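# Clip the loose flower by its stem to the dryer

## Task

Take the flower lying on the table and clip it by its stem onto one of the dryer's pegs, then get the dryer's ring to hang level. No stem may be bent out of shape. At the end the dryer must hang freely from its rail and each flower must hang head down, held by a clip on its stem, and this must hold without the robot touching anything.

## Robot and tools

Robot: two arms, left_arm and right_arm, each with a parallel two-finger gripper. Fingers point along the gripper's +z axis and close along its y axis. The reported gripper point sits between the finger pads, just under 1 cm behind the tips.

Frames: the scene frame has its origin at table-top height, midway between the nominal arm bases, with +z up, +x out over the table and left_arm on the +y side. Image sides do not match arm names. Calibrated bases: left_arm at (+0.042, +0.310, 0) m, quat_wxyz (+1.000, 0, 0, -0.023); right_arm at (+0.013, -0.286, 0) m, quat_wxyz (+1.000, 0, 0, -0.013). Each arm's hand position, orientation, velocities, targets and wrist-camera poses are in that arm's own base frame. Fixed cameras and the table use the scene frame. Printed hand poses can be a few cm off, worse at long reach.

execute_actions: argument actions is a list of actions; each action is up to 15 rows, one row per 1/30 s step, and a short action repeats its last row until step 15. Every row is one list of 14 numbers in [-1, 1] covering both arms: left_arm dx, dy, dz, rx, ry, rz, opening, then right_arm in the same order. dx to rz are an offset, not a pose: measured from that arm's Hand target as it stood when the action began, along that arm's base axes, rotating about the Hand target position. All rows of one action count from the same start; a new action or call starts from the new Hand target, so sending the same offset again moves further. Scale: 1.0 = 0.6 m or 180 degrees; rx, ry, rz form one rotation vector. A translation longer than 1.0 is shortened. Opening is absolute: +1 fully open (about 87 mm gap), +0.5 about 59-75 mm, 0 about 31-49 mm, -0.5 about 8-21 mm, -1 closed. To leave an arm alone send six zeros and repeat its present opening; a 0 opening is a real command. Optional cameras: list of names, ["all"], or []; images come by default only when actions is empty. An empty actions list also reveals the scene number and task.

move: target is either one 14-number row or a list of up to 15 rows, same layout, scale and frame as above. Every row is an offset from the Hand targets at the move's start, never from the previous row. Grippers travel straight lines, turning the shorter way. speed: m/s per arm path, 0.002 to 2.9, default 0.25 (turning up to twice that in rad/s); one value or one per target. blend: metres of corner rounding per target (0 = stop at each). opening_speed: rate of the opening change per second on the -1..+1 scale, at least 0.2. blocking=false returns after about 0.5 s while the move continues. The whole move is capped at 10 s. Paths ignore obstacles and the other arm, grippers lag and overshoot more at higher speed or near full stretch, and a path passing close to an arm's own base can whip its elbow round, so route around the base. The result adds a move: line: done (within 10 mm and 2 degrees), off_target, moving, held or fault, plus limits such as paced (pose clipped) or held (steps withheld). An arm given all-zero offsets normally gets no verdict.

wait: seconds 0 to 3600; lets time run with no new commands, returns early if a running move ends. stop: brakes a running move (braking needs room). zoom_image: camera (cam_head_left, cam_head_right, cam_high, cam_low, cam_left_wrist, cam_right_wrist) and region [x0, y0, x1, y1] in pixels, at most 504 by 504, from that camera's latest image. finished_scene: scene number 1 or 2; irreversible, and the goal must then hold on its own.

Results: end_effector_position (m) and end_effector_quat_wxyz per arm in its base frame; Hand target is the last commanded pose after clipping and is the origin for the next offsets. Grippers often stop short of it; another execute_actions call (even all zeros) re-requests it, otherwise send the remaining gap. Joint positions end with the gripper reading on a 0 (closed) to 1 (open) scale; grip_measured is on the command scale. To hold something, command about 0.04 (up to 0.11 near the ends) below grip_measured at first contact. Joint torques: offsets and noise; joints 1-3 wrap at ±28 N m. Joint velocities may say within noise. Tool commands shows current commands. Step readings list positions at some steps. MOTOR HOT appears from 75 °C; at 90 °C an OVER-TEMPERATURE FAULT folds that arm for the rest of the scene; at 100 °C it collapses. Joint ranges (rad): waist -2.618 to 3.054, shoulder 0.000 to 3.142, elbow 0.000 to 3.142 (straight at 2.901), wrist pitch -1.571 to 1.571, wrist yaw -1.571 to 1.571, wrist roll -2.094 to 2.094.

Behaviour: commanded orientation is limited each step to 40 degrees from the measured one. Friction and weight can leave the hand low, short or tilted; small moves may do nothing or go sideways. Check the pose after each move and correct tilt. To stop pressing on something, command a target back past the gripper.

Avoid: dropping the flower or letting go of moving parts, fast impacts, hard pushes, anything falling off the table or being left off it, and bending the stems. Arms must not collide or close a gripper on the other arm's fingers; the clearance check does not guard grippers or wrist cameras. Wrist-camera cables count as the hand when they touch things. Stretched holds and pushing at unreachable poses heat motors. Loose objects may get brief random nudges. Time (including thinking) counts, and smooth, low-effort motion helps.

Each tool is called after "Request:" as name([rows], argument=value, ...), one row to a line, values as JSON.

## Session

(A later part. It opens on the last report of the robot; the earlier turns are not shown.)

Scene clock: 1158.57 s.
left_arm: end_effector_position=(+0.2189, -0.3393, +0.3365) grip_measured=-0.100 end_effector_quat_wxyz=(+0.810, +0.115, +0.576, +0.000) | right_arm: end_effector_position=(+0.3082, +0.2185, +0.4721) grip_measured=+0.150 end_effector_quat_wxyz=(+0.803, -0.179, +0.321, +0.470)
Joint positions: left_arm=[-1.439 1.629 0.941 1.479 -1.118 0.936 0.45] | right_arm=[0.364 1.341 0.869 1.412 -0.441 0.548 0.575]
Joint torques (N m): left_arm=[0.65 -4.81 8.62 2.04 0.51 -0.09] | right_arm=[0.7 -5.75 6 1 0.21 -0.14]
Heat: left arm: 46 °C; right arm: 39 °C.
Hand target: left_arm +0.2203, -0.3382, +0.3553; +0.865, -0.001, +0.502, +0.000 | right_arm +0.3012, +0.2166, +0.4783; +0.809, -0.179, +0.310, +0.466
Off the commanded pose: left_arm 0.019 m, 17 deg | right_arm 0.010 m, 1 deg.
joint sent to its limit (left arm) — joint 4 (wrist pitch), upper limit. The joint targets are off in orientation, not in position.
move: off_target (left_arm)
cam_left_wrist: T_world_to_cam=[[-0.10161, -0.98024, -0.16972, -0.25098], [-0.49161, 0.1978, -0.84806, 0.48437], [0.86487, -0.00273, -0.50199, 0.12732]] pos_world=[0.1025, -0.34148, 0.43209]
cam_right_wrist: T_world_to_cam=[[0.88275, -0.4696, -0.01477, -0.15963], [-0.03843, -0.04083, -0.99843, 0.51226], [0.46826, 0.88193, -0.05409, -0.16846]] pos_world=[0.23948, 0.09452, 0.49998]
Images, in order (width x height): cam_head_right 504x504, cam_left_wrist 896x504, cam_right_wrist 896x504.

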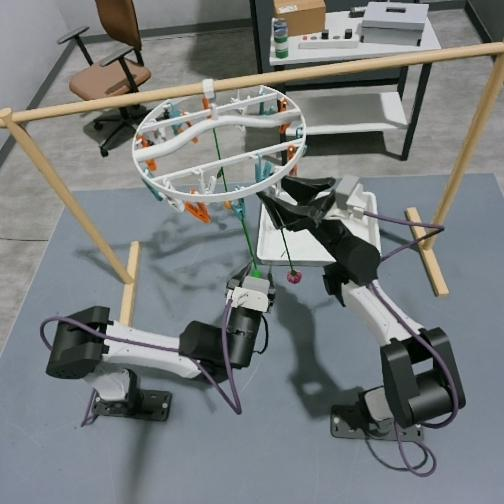

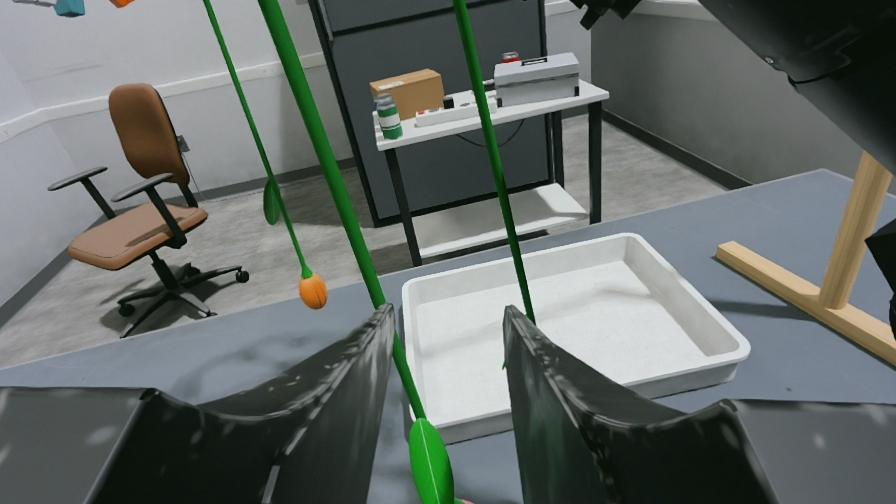

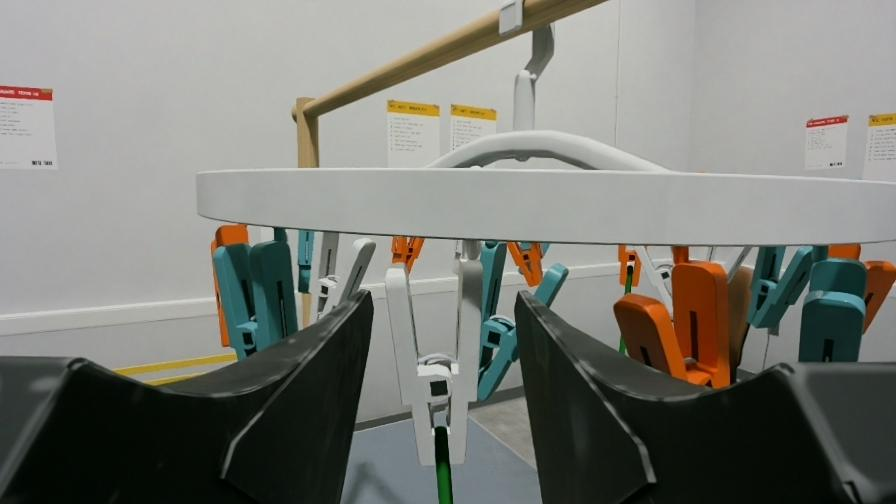

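Request:
move([
  [0.018, -0.035, 0.02, 0.0054, 0.0776, -0.0442, -0.1, 0, 0, 0, 0, 0, 0, 0.15],
], speed=0.12, cameras=["cam_left_wrist"])

Scene clock: 1166.23 s.
left_arm: end_effector_position=(+0.2275, -0.3612, +0.3587) grip_measured=-0.100 end_effector_quat_wxyz=(+0.797, +0.064, +0.599, -0.048) | right_arm: end_effector_position=(+0.3082, +0.2185, +0.4721) grip_measured=+0.150 end_effector_quat_wxyz=(+0.803, -0.179, +0.321, +0.469)
Joint positions: left_arm=[-1.423 1.655 1.108 1.293 -1.155 0.748 0.45] | right_arm=[0.364 1.341 0.869 1.412 -0.441 0.548 0.575]
Joint torques (N m): left_arm=[0.75 -6.27 8.73 1.01 0.14 -0.09] | right_arm=[0.65 -5.71 5.97 0.99 0.23 -0.16]
Heat: left arm: 46 °C; right arm: 38 °C.
Hand target: left_arm +0.2310, -0.3592, +0.3673; +0.796, +0.042, +0.602, -0.056 | right_arm +0.3012, +0.2166, +0.4783; +0.809, -0.179, +0.310, +0.466
Off the commanded pose: left_arm 0.009 m, 3 deg | right_arm 0.010 m, 1 deg.
move: off_target (left_arm)
cam_left_wrist: T_world_to_cam=[[-0.12011, -0.99231, -0.02982, -0.3182], [-0.54391, 0.0909, -0.83421, 0.48024], [0.83051, -0.08398, -0.55064, 0.12682]] pos_world=[0.11766, -0.34875, 0.46096]

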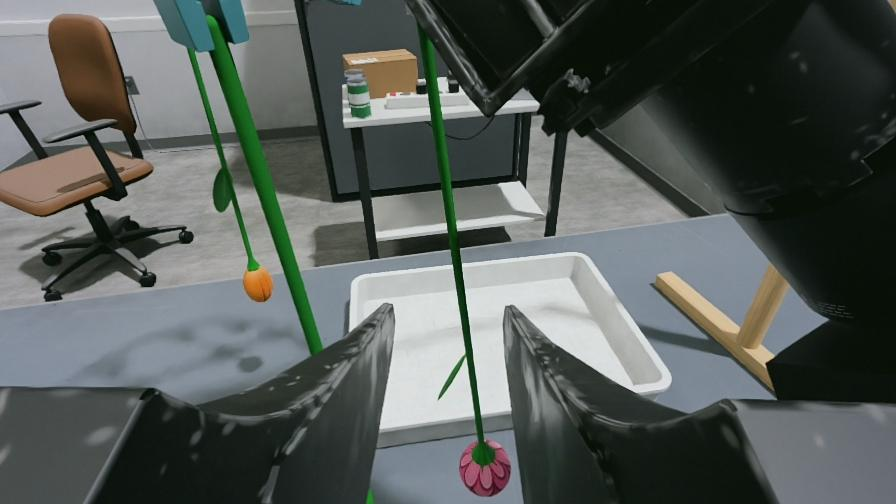

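Request:
move([
  [0.097, -0.026, 0.005, 0, 0, 0, -0.1, 0, 0, 0, 0, 0, 0, 0.15],
], speed=0.1, cameras=["cam_left_wrist", "cam_right_wrist"])

Request:
zoom_image(camera="cam_left_wrist", region=[340, 200, 560, 420])

Scene clock: 1171.37 s.
left_arm: end_effector_position=(+0.2859, -0.3693, +0.3599) grip_measured=-0.100 end_effector_quat_wxyz=(+0.791, +0.051, +0.608, -0.041) | right_arm: end_effector_position=(+0.3082, +0.2185, +0.4721) grip_measured=+0.150 end_effector_quat_wxyz=(+0.803, -0.179, +0.321, +0.469)
Joint positions: left_arm=[-1.271 1.703 1.226 1.036 -1.071 0.534 0.45] | right_arm=[0.364 1.341 0.869 1.412 -0.441 0.548 0.575]
Joint torques (N m): left_arm=[0.58 -5.98 9.48 1.26 0.44 -0.08] | right_arm=[0.7 -5.76 5.98 0.98 0.25 -0.14]
Heat: left arm: 46 °C; right arm: 38 °C.
Hand target: left_arm +0.2893, -0.3749, +0.3701; +0.795, +0.042, +0.602, -0.056 | right_arm +0.3012, +0.2166, +0.4783; +0.809, -0.179, +0.310, +0.466
Off the commanded pose: left_arm 0.012 m, 2 deg | right_arm 0.010 m, 1 deg.
move: off_target (left_arm)
cam_left_wrist: T_world_to_cam=[[-0.09288, -0.99555, -0.01622, -0.33303], [-0.56425, 0.06605, -0.82296, 0.50637], [0.82037, -0.06729, -0.56787, 0.09364]] pos_world=[0.17797, -0.35869, 0.46449]
cam_right_wrist: T_world_to_cam=[[0.8826, -0.46991, -0.01447, -0.15971], [-0.03818, -0.04096, -0.99843, 0.51221], [0.46858, 0.88177, -0.0541, -0.16851]] pos_world=[0.23948, 0.09452, 0.49998]

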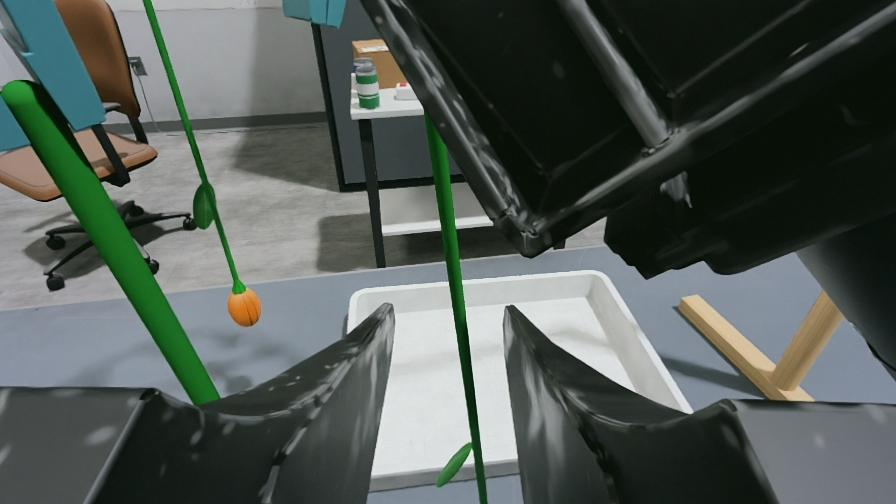

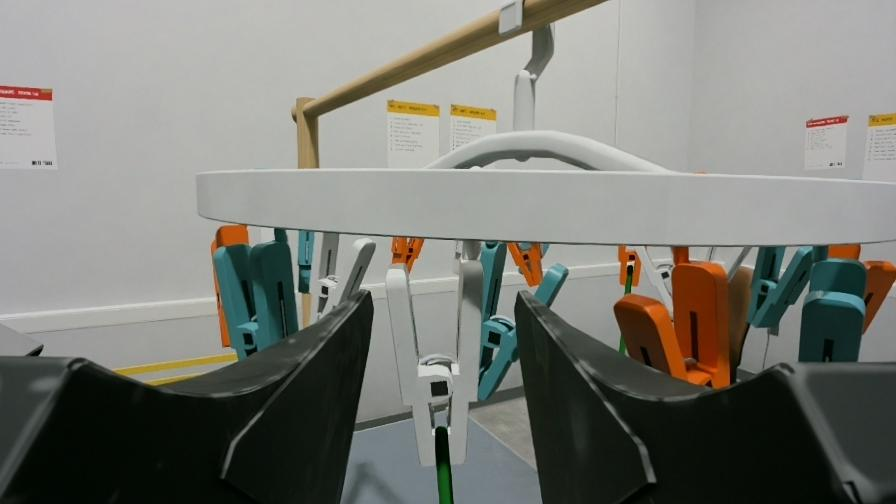

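Scaled by 2.291 from the camera's image (finer frame: 1280x720).

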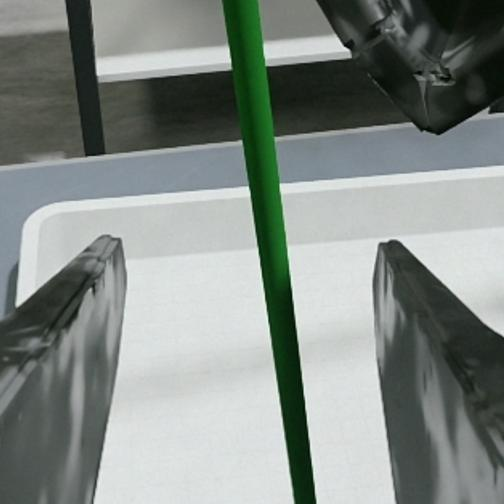

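Request:
move([
  [0.044, -0.012, 0.003, -0.0595, 0.0095, -0.017, -0.1, 0, 0, 0, 0, 0, 0, 0.15],
], speed=0.08, cameras=["cam_left_wrist", "cam_right_wrist"])

Request:
zoom_image(camera="cam_left_wrist", region=[340, 200, 560, 420])

Request:
zoom_image(camera="cam_right_wrist", region=[340, 240, 560, 504])

Scene clock: 1179.00 s.
left_arm: end_effector_position=(+0.3110, -0.3771, +0.3620) grip_measured=-0.100 end_effector_quat_wxyz=(+0.782, -0.011, +0.612, -0.120) | right_arm: end_effector_position=(+0.3087, +0.2180, +0.4723) grip_measured=+0.150 end_effector_quat_wxyz=(+0.804, -0.177, +0.321, +0.468)
Joint positions: left_arm=[-1.203 1.719 1.27 0.944 -1.013 0.26 0.45] | right_arm=[0.364 1.341 0.869 1.411 -0.437 0.547 0.575]
Joint torques (N m): left_arm=[0.85 -6.12 9.62 1.32 0.42 -0.08] | right_arm=[0.72 -5.72 6.01 0.98 0.19 -0.14]
Heat: left arm: 47 °C; right arm: 38 °C.
Hand target: left_arm +0.3156, -0.3821, +0.3721; +0.785, -0.018, +0.605, -0.134 | right_arm +0.3013, +0.2166, +0.4783; +0.809, -0.179, +0.310, +0.466
Off the commanded pose: left_arm 0.012 m, 2 deg | right_arm 0.010 m, 1 deg.
move: off_target (left_arm)
cam_left_wrist: T_world_to_cam=[[-0.14118, -0.97403, 0.17702, -0.38521], [-0.58782, -0.0614, -0.80666, 0.47606], [0.79658, -0.21794, -0.56388, 0.0229]] pos_world=[0.20722, -0.34098, 0.46512]
cam_right_wrist: T_world_to_cam=[[0.88104, -0.47277, -0.01601, -0.15854], [-0.03884, -0.03858, -0.9985, 0.51208], [0.47144, 0.88034, -0.05235, -0.16972]] pos_world=[0.23958, 0.09422, 0.49989]

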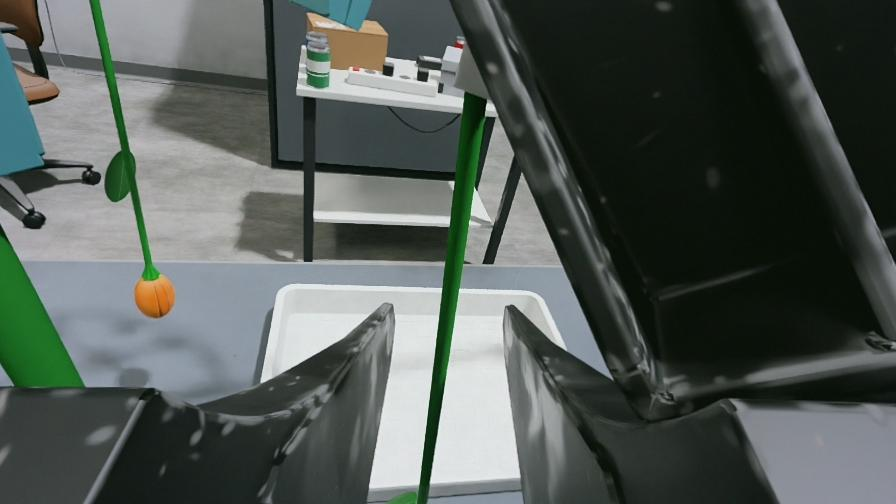

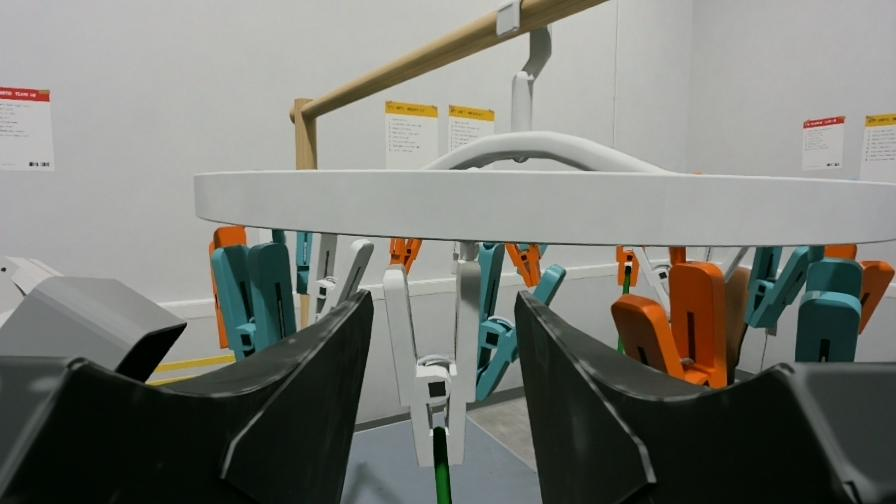

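Scaled by 2.291 from the camera's image (finer frame: 1280x720).

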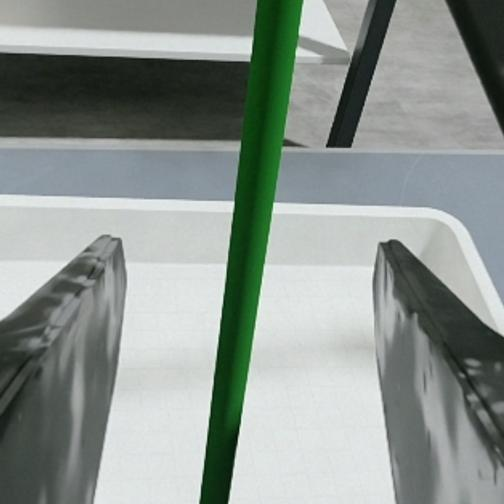

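Scaled by 1.909 from the camera's image (finer frame: 1280x720).

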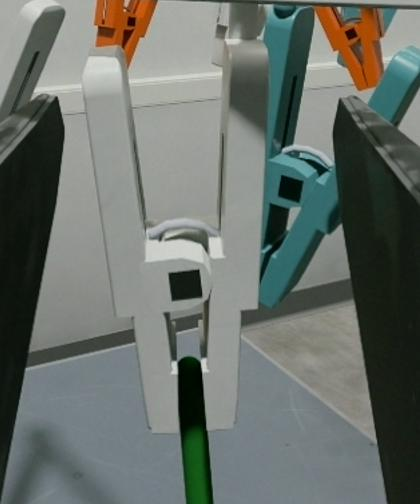

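Request:
move([
  [0, 0.003, 0, 0.025, -0.0053, 0.0072, -0.1, 0, 0, 0, 0, 0, 0, 0.15],
  [0, 0.003, 0, 0.025, -0.0053, 0.0072, -0.95, 0, 0, 0, 0, 0, 0, 0.15],
], speed=0.08, opening_speed=1.0, cameras=["cam_left_wrist", "cam_right_wrist"])

Request:
zoom_image(camera="cam_left_wrist", region=[340, 40, 560, 420])

Request:
zoom_image(camera="cam_right_wrist", region=[340, 240, 560, 504])

Scene clock: 1183.63 s.
left_arm: end_effector_position=(+0.3121, -0.3764, +0.3599) grip_measured=-0.871 end_effector_quat_wxyz=(+0.785, +0.012, +0.612, -0.092) | right_arm: end_effector_position=(+0.3092, +0.2175, +0.4726) grip_measured=+0.150 end_effector_quat_wxyz=(+0.805, -0.176, +0.321, +0.468)
Joint positions: left_arm=[-1.203 1.726 1.274 0.944 -1.011 0.329 0.064] | right_arm=[0.364 1.341 0.869 1.411 -0.433 0.545 0.575]
Joint torques (N m): left_arm=[0.57 -6.24 9.57 1.48 0.39 0.17] | right_arm=[0.66 -5.75 5.94 0.99 0.15 -0.12]
Heat: left arm: 46 °C; right arm: 38 °C.
Hand target: left_arm +0.3156, -0.3803, +0.3719; +0.792, +0.008, +0.603, -0.101 | right_arm +0.3012, +0.2167, +0.4783; +0.809, -0.179, +0.310, +0.466
Off the commanded pose: left_arm 0.013 m, 2 deg | right_arm 0.010 m, 1 deg.
move: off_target (left_arm); target 2's new opening was sent with left_arm's hand 0.013 m and 1 deg from that target
cam_left_wrist: T_world_to_cam=[[-0.12715, -0.98603, 0.10756, -0.36799], [-0.58053, -0.01395, -0.81412, 0.49337], [0.80425, -0.16596, -0.57065, 0.04048]] pos_world=[0.20707, -0.34925, 0.46434]
cam_right_wrist: T_world_to_cam=[[0.87956, -0.47546, -0.01757, -0.15743], [-0.03941, -0.036, -0.99857, 0.5121], [0.47415, 0.879, -0.0504, -0.17091]] pos_world=[0.23969, 0.09382, 0.49999]

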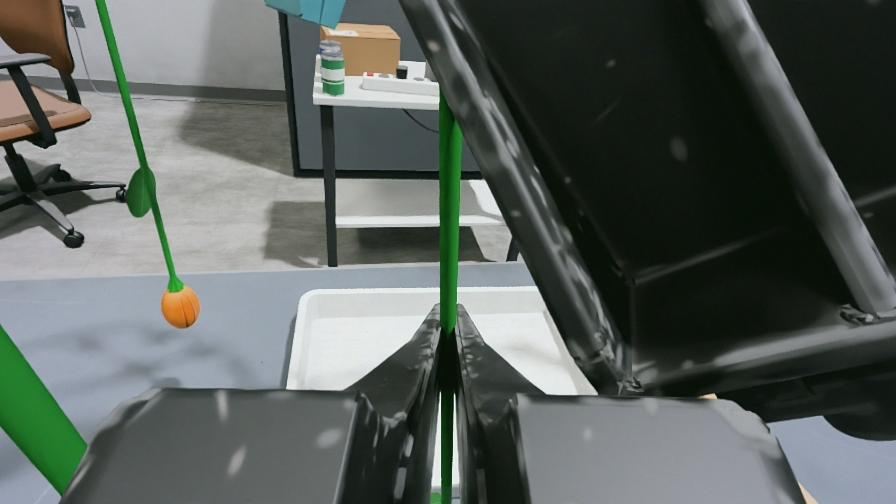

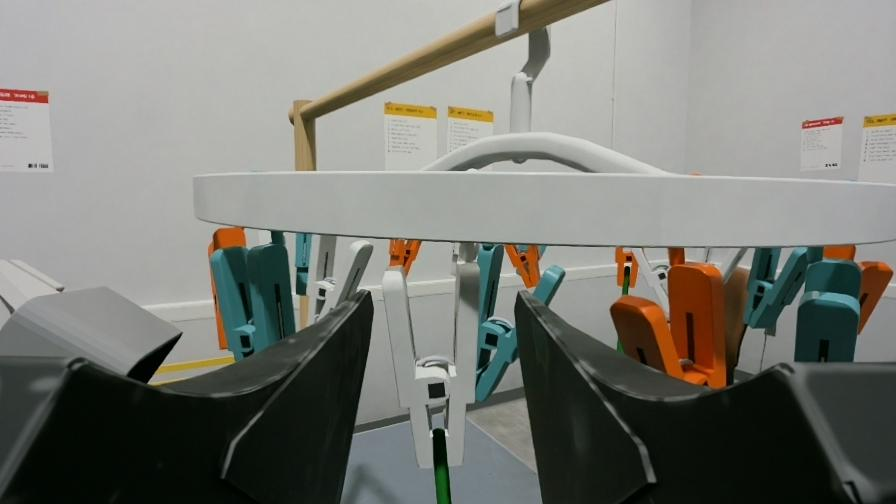

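Scaled by 1.326 from the camera's image (finer frame: 1280x720).

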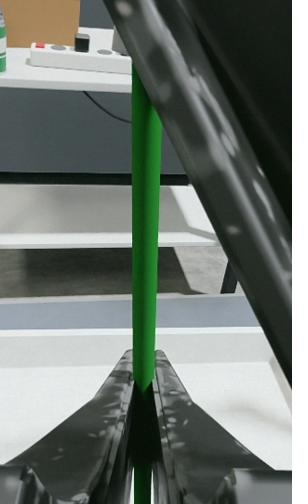

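Scaled by 1.909 from the camera's image (finer frame: 1280x720).

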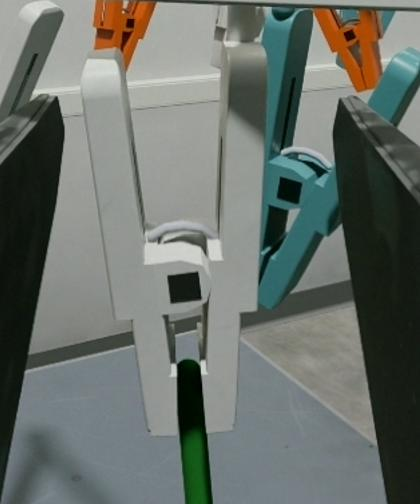

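Request:
move(target=[0, 0, 0, 0, 0, 0, -0.95, 0, 0, 0, 0, 0, 0, -0.6], opening_speed=0.8, cameras=["cam_left_wrist", "cam_right_wrist"])

Request:
zoom_image(camera="cam_right_wrist", region=[340, 240, 560, 504])

Scene clock: 1185.77 s.
left_arm: end_effector_position=(+0.3121, -0.3765, +0.3599) grip_measured=-0.871 end_effector_quat_wxyz=(+0.785, +0.013, +0.612, -0.092) | right_arm: end_effector_position=(+0.3090, +0.2178, +0.4726) grip_measured=-0.317 end_effector_quat_wxyz=(+0.805, -0.176, +0.320, +0.468)
Joint positions: left_arm=[-1.203 1.726 1.274 0.944 -1.01 0.329 0.064] | right_arm=[0.365 1.341 0.869 1.411 -0.433 0.545 0.342]
Joint torques (N m): left_arm=[0.57 -6.19 9.55 1.48 0.38 0.17] | right_arm=[0.64 -5.76 5.98 0.99 0.16 -0.11]
Heat: left arm: 46 °C; right arm: 38 °C.
Hand target: left_arm +0.3156, -0.3804, +0.3719; +0.792, +0.008, +0.603, -0.101 | right_arm +0.3012, +0.2166, +0.4783; +0.809, -0.179, +0.310, +0.466
Off the commanded pose: left_arm 0.013 m, 2 deg | right_arm 0.010 m, 1 deg.
move: done
cam_left_wrist: T_world_to_cam=[[-0.1275, -0.986, 0.10742, -0.36785], [-0.58042, -0.01365, -0.8142, 0.49343], [0.80427, -0.16616, -0.57056, 0.04044]] pos_world=[0.20697, -0.34925, 0.46434]
cam_right_wrist: T_world_to_cam=[[0.87998, -0.47468, -0.01781, -0.15725], [-0.03949, -0.03574, -0.99858, 0.51211], [0.47337, 0.87943, -0.0502, -0.17108]] pos_world=[0.23959, 0.09412, 0.49999]

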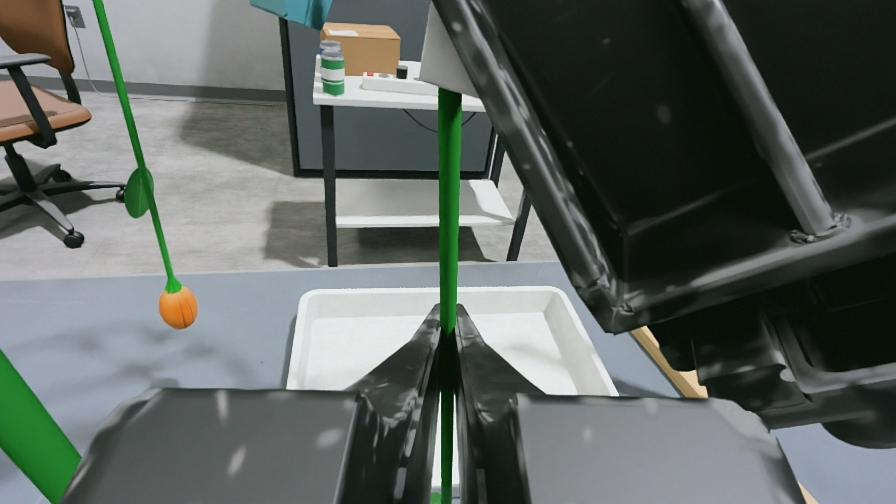

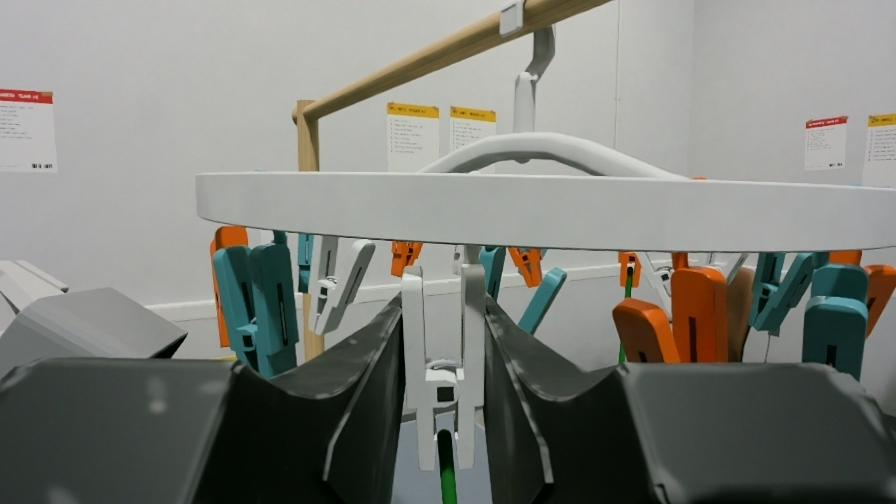

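Scaled by 1.909 from the camera's image (finer frame: 1280x720).

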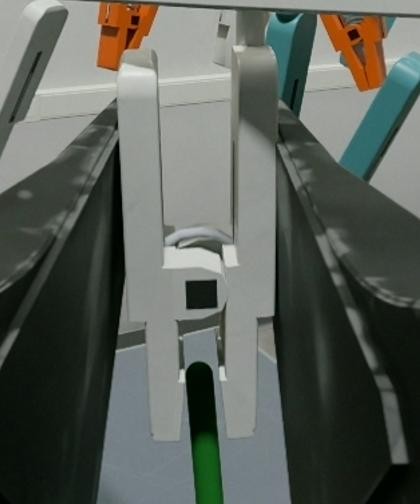

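Request:
move([
  [0.003, -0.008, -0.07, 0, 0, 0, -0.95, 0, 0, 0, 0, 0, 0, -0.6],
], speed=0.06, cameras=["cam_left_wrist", "cam_right_wrist"])

Request:
zoom_image(camera="cam_right_wrist", region=[340, 240, 560, 504])

Scene clock: 1189.23 s.
left_arm: end_effector_position=(+0.3149, -0.3837, +0.3333) grip_measured=-0.871 end_effector_quat_wxyz=(+0.789, +0.003, +0.607, -0.100) | right_arm: end_effector_position=(+0.3090, +0.2178, +0.4726) grip_measured=-0.317 end_effector_quat_wxyz=(+0.805, -0.176, +0.320, +0.468)
Joint positions: left_arm=[-1.203 1.79 1.223 1.086 -1.01 0.329 0.064] | right_arm=[0.365 1.341 0.869 1.411 -0.433 0.545 0.342]
Joint torques (N m): left_arm=[0.58 -6.75 5.52 1.6 0.39 0.15] | right_arm=[0.59 -5.82 6 1.01 0.14 -0.12]
Heat: left arm: 46 °C; right arm: 38 °C.
Hand target: left_arm +0.3174, -0.3851, +0.3300; +0.792, +0.008, +0.603, -0.101 | right_arm +0.3012, +0.2166, +0.4783; +0.809, -0.179, +0.310, +0.466
Off the commanded pose: left_arm 0.004 m, 1 deg | right_arm 0.010 m, 1 deg.
move: done
cam_left_wrist: T_world_to_cam=[[-0.12899, -0.98291, 0.13134, -0.37807], [-0.5722, -0.0344, -0.81939, 0.46442], [0.80991, -0.18085, -0.55798, 0.01015]] pos_world=[0.20875, -0.3538, 0.43587]
cam_right_wrist: T_world_to_cam=[[0.87998, -0.47468, -0.01781, -0.15725], [-0.03949, -0.03574, -0.99858, 0.51211], [0.47337, 0.87943, -0.0502, -0.17108]] pos_world=[0.23959, 0.09412, 0.49999]

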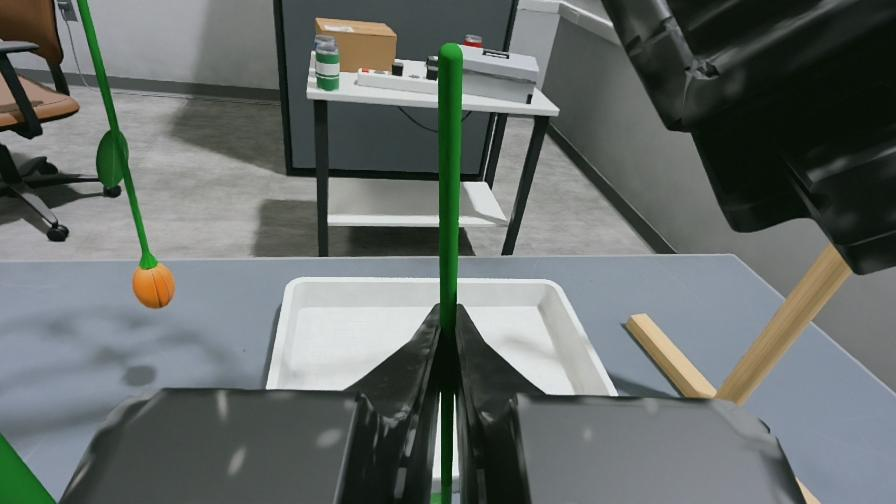

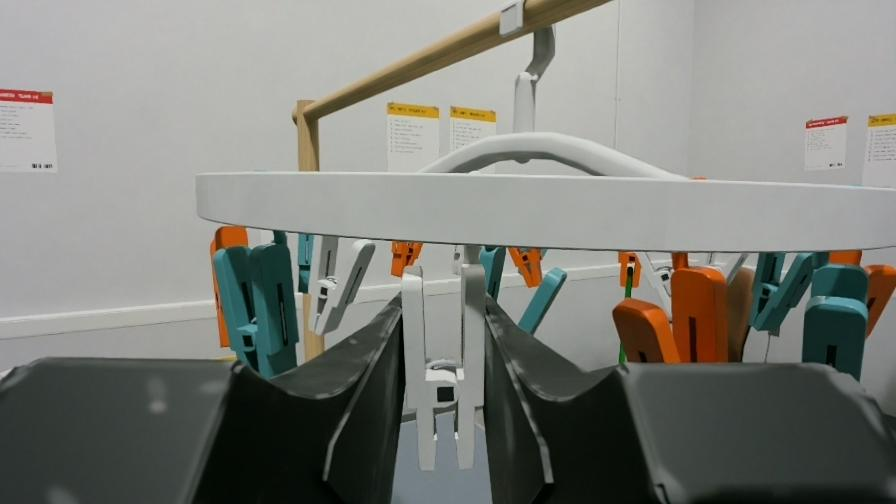

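Scaled by 1.909 from the camera's image (finer frame: 1280x720).

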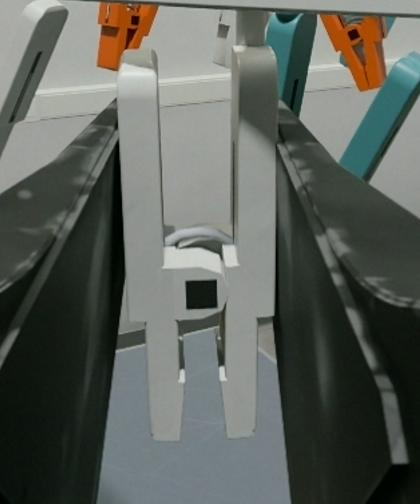

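Request:
move([
  [-0.195, 0.032, 0, 0, 0, 0, -0.95, 0, 0, 0, 0, 0, 0, 0.15],
  [-0.237, 0.092, 0, 0, 0, 0, -0.95, 0, 0, 0, 0, 0, 0, 0.15],
], speed=0.15, blend=[0.02, 0], opening_speed=0.5, cameras=["cam_left_wrist", "cam_right_wrist"])

Scene clock: 1198.47 s.
left_arm: end_effector_position=(+0.1785, -0.3425, +0.3169) grip_measured=-0.871 end_effector_quat_wxyz=(+0.775, +0.068, +0.623, -0.081) | right_arm: end_effector_position=(+0.3090, +0.2178, +0.4726) grip_measured=+0.150 end_effector_quat_wxyz=(+0.805, -0.176, +0.320, +0.468)
Joint positions: left_arm=[-1.564 1.591 0.9 1.479 -1.263 0.768 0.064] | right_arm=[0.365 1.341 0.869 1.411 -0.433 0.545 0.575]
Joint torques (N m): left_arm=[-0.85 -8.06 4.79 1.97 0.17 0.17] | right_arm=[0.62 -5.71 6.04 1 0.17 -0.12]
Heat: left arm: 44 °C; right arm: 38 °C.
Hand target: left_arm +0.1753, -0.3299, +0.3301; +0.792, +0.008, +0.603, -0.101 | right_arm +0.3012, +0.2166, +0.4783; +0.809, -0.179, +0.310, +0.466
Off the commanded pose: left_arm 0.018 m, 8 deg | right_arm 0.010 m, 1 deg.
joint sent to its limit (left arm) — joint 4 (wrist pitch), upper limit. The joint targets are off in orientation, not in position.
move: off_target (left_arm); blend cut to 0 m at target 1
cam_left_wrist: T_world_to_cam=[[-0.17801, -0.98399, 0.00875, -0.3058], [-0.59388, 0.10033, -0.79827, 0.4177], [0.78461, -0.1473, -0.60224, 0.14902]] pos_world=[0.07671, -0.32086, 0.42586]
cam_right_wrist: T_world_to_cam=[[0.87998, -0.47468, -0.01781, -0.15725], [-0.03949, -0.03574, -0.99858, 0.51211], [0.47337, 0.87943, -0.0502, -0.17108]] pos_world=[0.23959, 0.09412, 0.49999]

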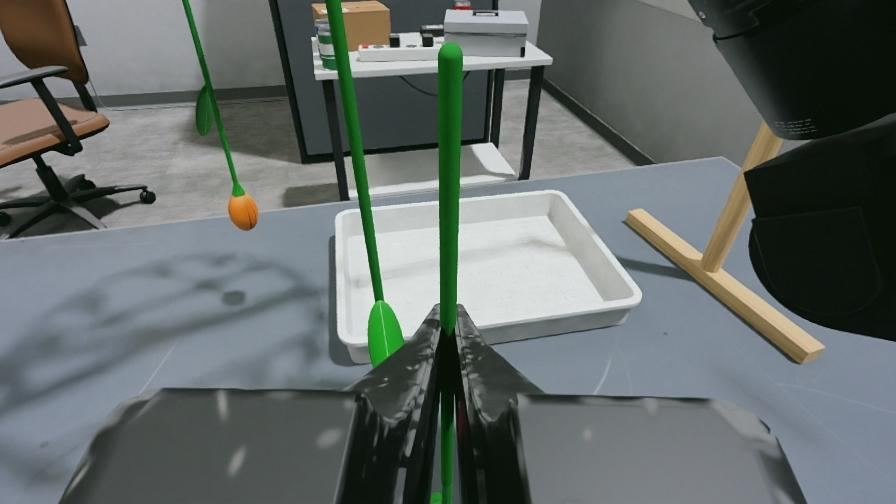

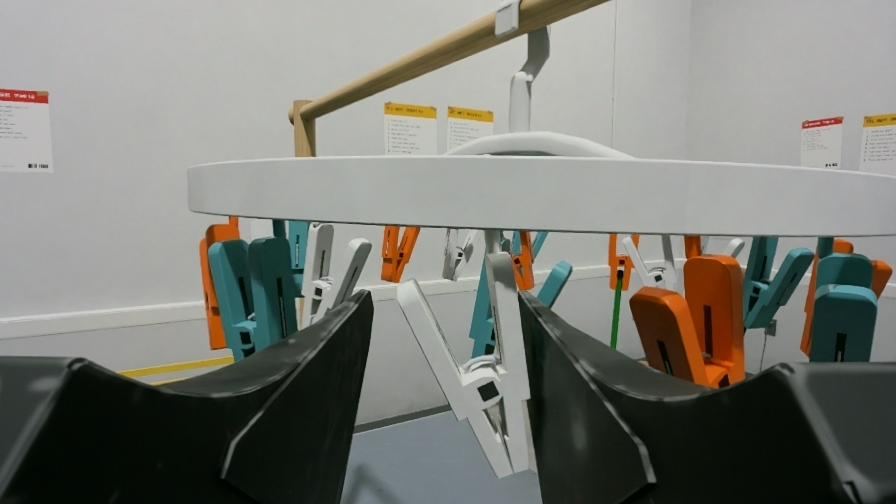

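Request:
move([
  [0, 0, 0, 0, 0, 0, -0.95, 0.042, -0.0335, 0, 0, 0, 0, 0.15],
  [0, 0, 0, 0, 0, 0, -0.95, 0.092, -0.0735, 0, 0, 0, 0, 0.15],
], speed=0.07, blend=[0.01, 0], cameras=["cam_left_wrist", "cam_right_wrist", "cam_high"])

Scene clock: 1202.03 s.
left_arm: end_effector_position=(+0.1785, -0.3425, +0.3168) grip_measured=-0.871 end_effector_quat_wxyz=(+0.775, +0.068, +0.623, -0.081) | right_arm: end_effector_position=(+0.3675, +0.1753, +0.4614) grip_measured=+0.150 end_effector_quat_wxyz=(+0.794, -0.161, +0.350, +0.470)
Joint positions: left_arm=[-1.564 1.591 0.9 1.479 -1.264 0.769 0.064] | right_arm=[0.162 1.505 0.983 1.483 -0.538 0.735 0.575]
Joint torques (N m): left_arm=[-0.85 -8.08 4.79 1.97 0.18 0.17] | right_arm=[-0.34 -4.53 8.76 1.62 0.09 0.05]
Heat: left arm: 44 °C; right arm: 38 °C.
Hand target: left_arm +0.1753, -0.3299, +0.3301; +0.792, +0.008, +0.603, -0.101 | right_arm +0.3565, +0.1725, +0.4782; +0.809, -0.179, +0.310, +0.466
Off the commanded pose: left_arm 0.019 m, 8 deg | right_arm 0.020 m, 5 deg.
joint sent to its limit (left arm) — joint 4 (wrist pitch), upper limit. The joint targets are off in orientation, not in position.
move: off_target (right_arm)
cam_left_wrist: T_world_to_cam=[[-0.1776, -0.98407, 0.00799, -0.30563], [-0.59401, 0.10072, -0.79813, 0.41771], [0.78461, -0.1465, -0.60243, 0.14929]] pos_world=[0.07671, -0.32096, 0.42577]
cam_right_wrist: T_world_to_cam=[[0.87397, -0.48012, -0.0752, -0.19955], [-0.10785, -0.04075, -0.99333, 0.52524], [0.47385, 0.87626, -0.08739, -0.14438]] pos_world=[0.29946, 0.05211, 0.49412]
Images, in order (width x height): cam_high 504x504, cam_left_wrist 896x504, cam_right_wrist 896x504.

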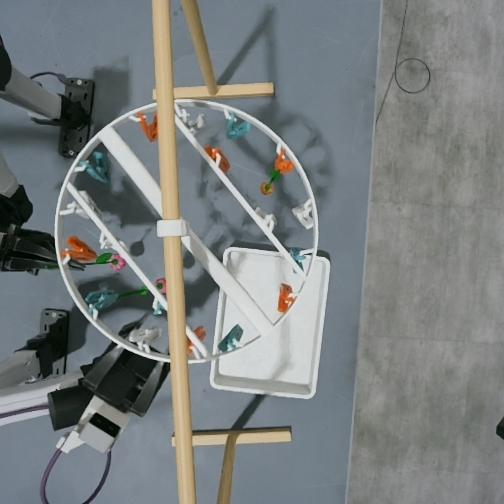

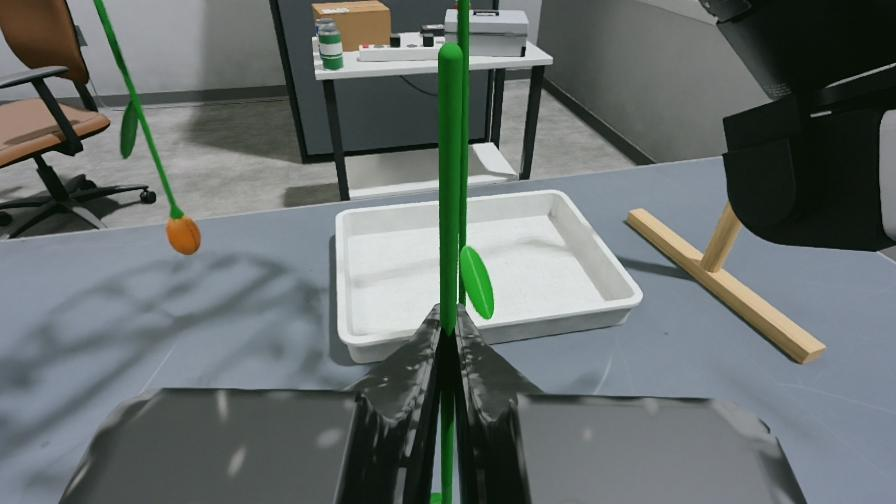

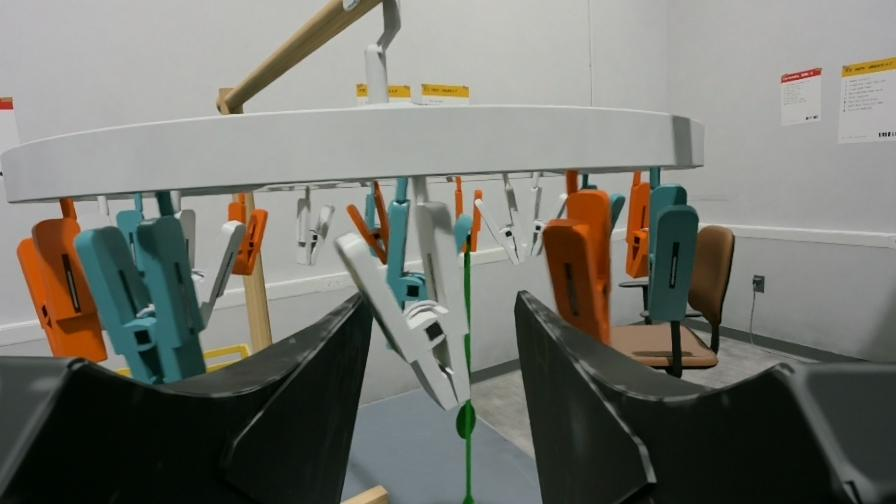

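Request:
move([
  [-0.005, 0.13, -0.01, 0, 0, -0.1, -0.95, -0.05, -0.0867, -0.1, 0, 0, 0, 0.15],
  [-0.009, 0.2165, -0.01, 0, 0, -0.178, -0.95, -0.236, -0.121, -0.097, 0, 0, -0.111, 0.15],
  [-0.009, 0.2165, -0.01, 0, 0, -0.178, -0.95, -0.264, 0.124, -0.064, 0, 0, -0.183, 0.15],
], speed=0.16, blend=[0.02, 0.03, 0], cameras=["cam_left_wrist", "cam_right_wrist", "cam_high"])

Scene clock: 1211.13 s.
left_arm: end_effector_position=(+0.1716, -0.2015, +0.3150) grip_measured=-0.871 end_effector_quat_wxyz=(+0.731, +0.181, +0.585, -0.303) | right_arm: end_effector_position=(+0.2018, +0.2563, +0.4219) grip_measured=+0.150 end_effector_quat_wxyz=(+0.899, -0.117, +0.368, +0.208)
Joint positions: left_arm=[-1.17 0.409 0.458 0.235 -0.462 0.036 0.064] | right_arm=[1.213 1.135 0.561 1.475 0.462 -0.595 0.575]
Joint torques (N m): left_arm=[0.76 0.87 7.64 1.82 0.22 -0.06] | right_arm=[0.54 -1.31 8.79 1.67 -0.08 -0.08]
Heat: left arm: 43 °C; right arm: 38 °C.
Hand target: left_arm +0.1699, -0.2000, +0.3240; +0.733, +0.174, +0.577, -0.315 | right_arm +0.1981, +0.2469, +0.4399; +0.908, -0.083, +0.348, +0.217
Off the commanded pose: left_arm 0.009 m, 2 deg | right_arm 0.020 m, 5 deg.
move: off_target (right_arm)
cam_left_wrist: T_world_to_cam=[[-0.62721, -0.77185, 0.10415, -0.07845], [-0.49905, 0.29563, -0.81459, 0.42623], [0.59795, -0.5629, -0.57061, 0.11227]] pos_world=[0.09637, -0.12336, 0.41944]
cam_right_wrist: T_world_to_cam=[[0.48515, -0.87264, 0.05592, 0.10494], [-0.05597, -0.0948, -0.99392, 0.47514], [0.87264, 0.47907, -0.09483, -0.11585]] pos_world=[0.07677, 0.19212, 0.4554]
Images, in order (width x height): cam_high 504x504, cam_left_wrist 896x504, cam_right_wrist 896x504.

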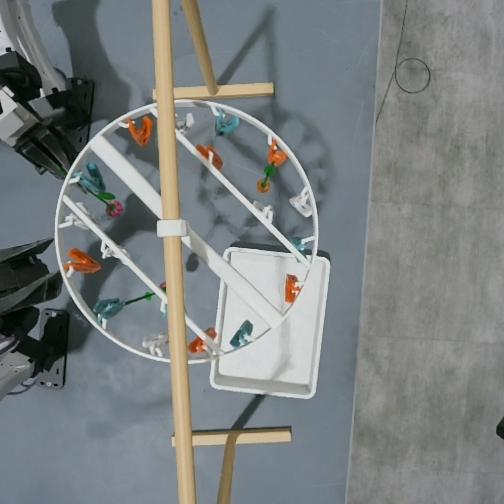

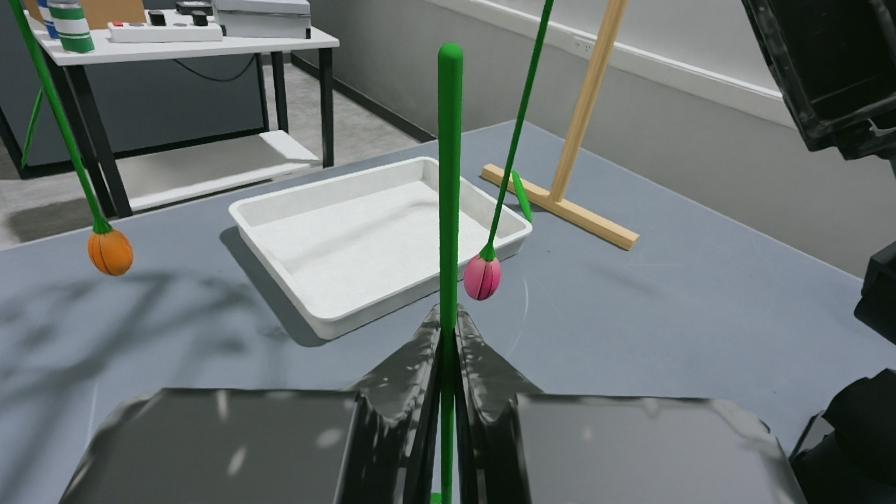

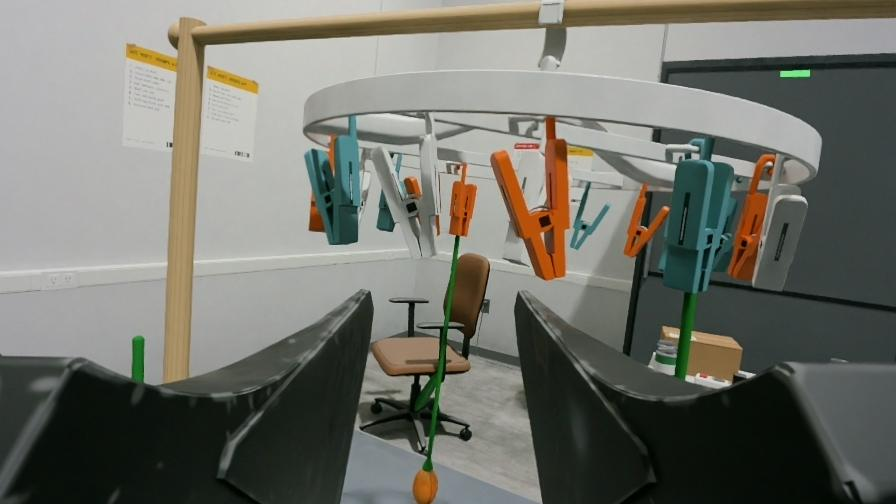

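Request:
move([
  [0, 0, 0, 0, 0, 0, -0.95, 0.032, -0.07, 0.05, 0, 0, 0, 0.2],
  [0, 0, 0, 0, 0, 0, -0.95, 0.092, -0.042, 0.088, 0, 0, 0, 0.2],
], speed=0.12, blend=[0.01, 0], cameras=["cam_right_wrist"])

Scene clock: 1216.00 s.
left_arm: end_effector_position=(+0.1716, -0.2015, +0.3150) grip_measured=-0.871 end_effector_quat_wxyz=(+0.731, +0.181, +0.585, -0.303) | right_arm: end_effector_position=(+0.2533, +0.2232, +0.4833) grip_measured=+0.200 end_effector_quat_wxyz=(+0.906, -0.089, +0.356, +0.212)
Joint positions: left_arm=[-1.17 0.409 0.458 0.235 -0.462 0.036 0.064] | right_arm=[0.914 1.084 0.765 1.188 0.294 -0.345 0.6]
Joint torques (N m): left_arm=[0.75 0.87 7.65 1.81 0.22 -0.06] | right_arm=[-0.54 -1.42 9.2 1.08 -0.16 0.11]
Heat: left arm: 43 °C; right arm: 38 °C.
Hand target: left_arm +0.1699, -0.2000, +0.3240; +0.733, +0.174, +0.577, -0.315 | right_arm +0.2533, +0.2216, +0.4927; +0.908, -0.083, +0.348, +0.217
Off the commanded pose: left_arm 0.009 m, 2 deg | right_arm 0.010 m, 1 deg.
move: done
cam_right_wrist: T_world_to_cam=[[0.47396, -0.8805, 0.00879, 0.07509], [-0.04352, -0.03339, -0.9985, 0.52114], [0.87947, 0.47286, -0.05414, -0.15907]] pos_world=[0.12699, 0.15873, 0.51108]

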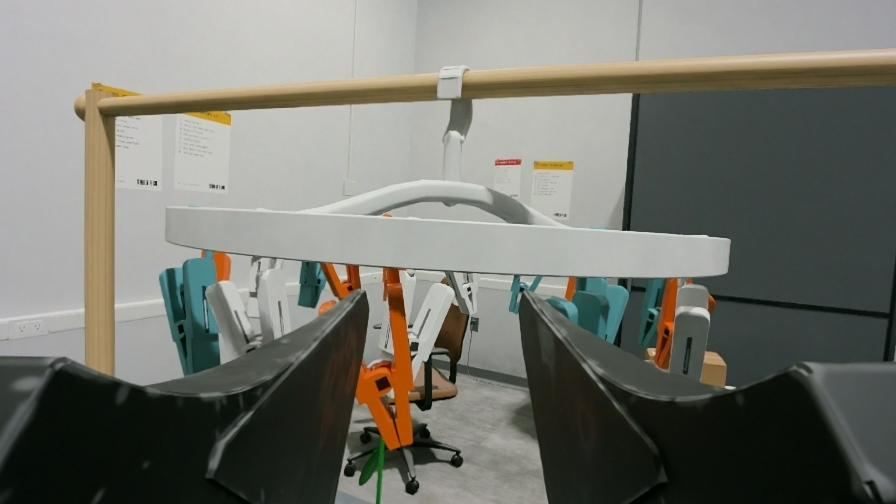

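Request:
move([
  [0, 0, 0, 0, 0, 0, -0.95, -0.019, 0.036, 0, 0, 0, 0, 0.2],
  [0, 0, 0, 0, 0, 0, -0.95, 0.009, 0.05, -0.002, 0, 0, 0, 0.2],
], speed=0.08, blend=[0.005, 0], cameras=["cam_right_wrist"])

Request:
zoom_image(camera="cam_right_wrist", region=[340, 240, 560, 504])

Scene clock: 1218.73 s.
left_arm: end_effector_position=(+0.1716, -0.2015, +0.3150) grip_measured=-0.871 end_effector_quat_wxyz=(+0.731, +0.181, +0.585, -0.303) | right_arm: end_effector_position=(+0.2598, +0.2579, +0.4762) grip_measured=+0.200 end_effector_quat_wxyz=(+0.901, -0.102, +0.364, +0.211)
Joint positions: left_arm=[-1.17 0.409 0.458 0.235 -0.462 0.036 0.064] | right_arm=[0.978 1.205 0.823 1.234 0.325 -0.394 0.6]
Joint torques (N m): left_arm=[0.76 0.85 7.62 1.81 0.22 -0.06] | right_arm=[-0.39 -2.41 9.42 1.38 -0.12 0.11]
Heat: left arm: 44 °C; right arm: 38 °C.
Hand target: left_arm +0.1699, -0.2000, +0.3240; +0.733, +0.174, +0.577, -0.315 | right_arm +0.2586, +0.2517, +0.4915; +0.908, -0.083, +0.348, +0.217
Off the commanded pose: left_arm 0.009 m, 2 deg | right_arm 0.017 m, 3 deg.
move: off_target (right_arm)
cam_right_wrist: T_world_to_cam=[[0.4809, -0.8763, 0.02882, 0.09017], [-0.05576, -0.06337, -0.99643, 0.52546], [0.875, 0.47758, -0.07934, -0.16964]] pos_world=[0.13438, 0.19333, 0.50753]

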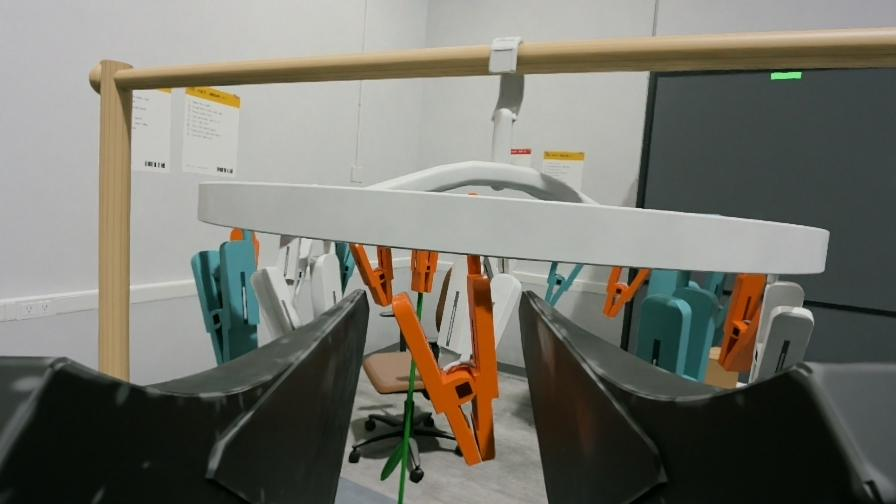

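Scaled by 1.909 from the camera's image (finer frame: 1280x720).

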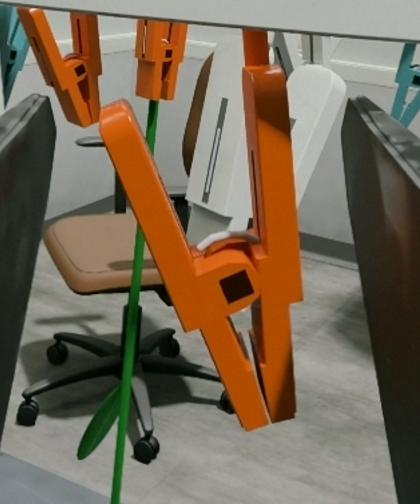

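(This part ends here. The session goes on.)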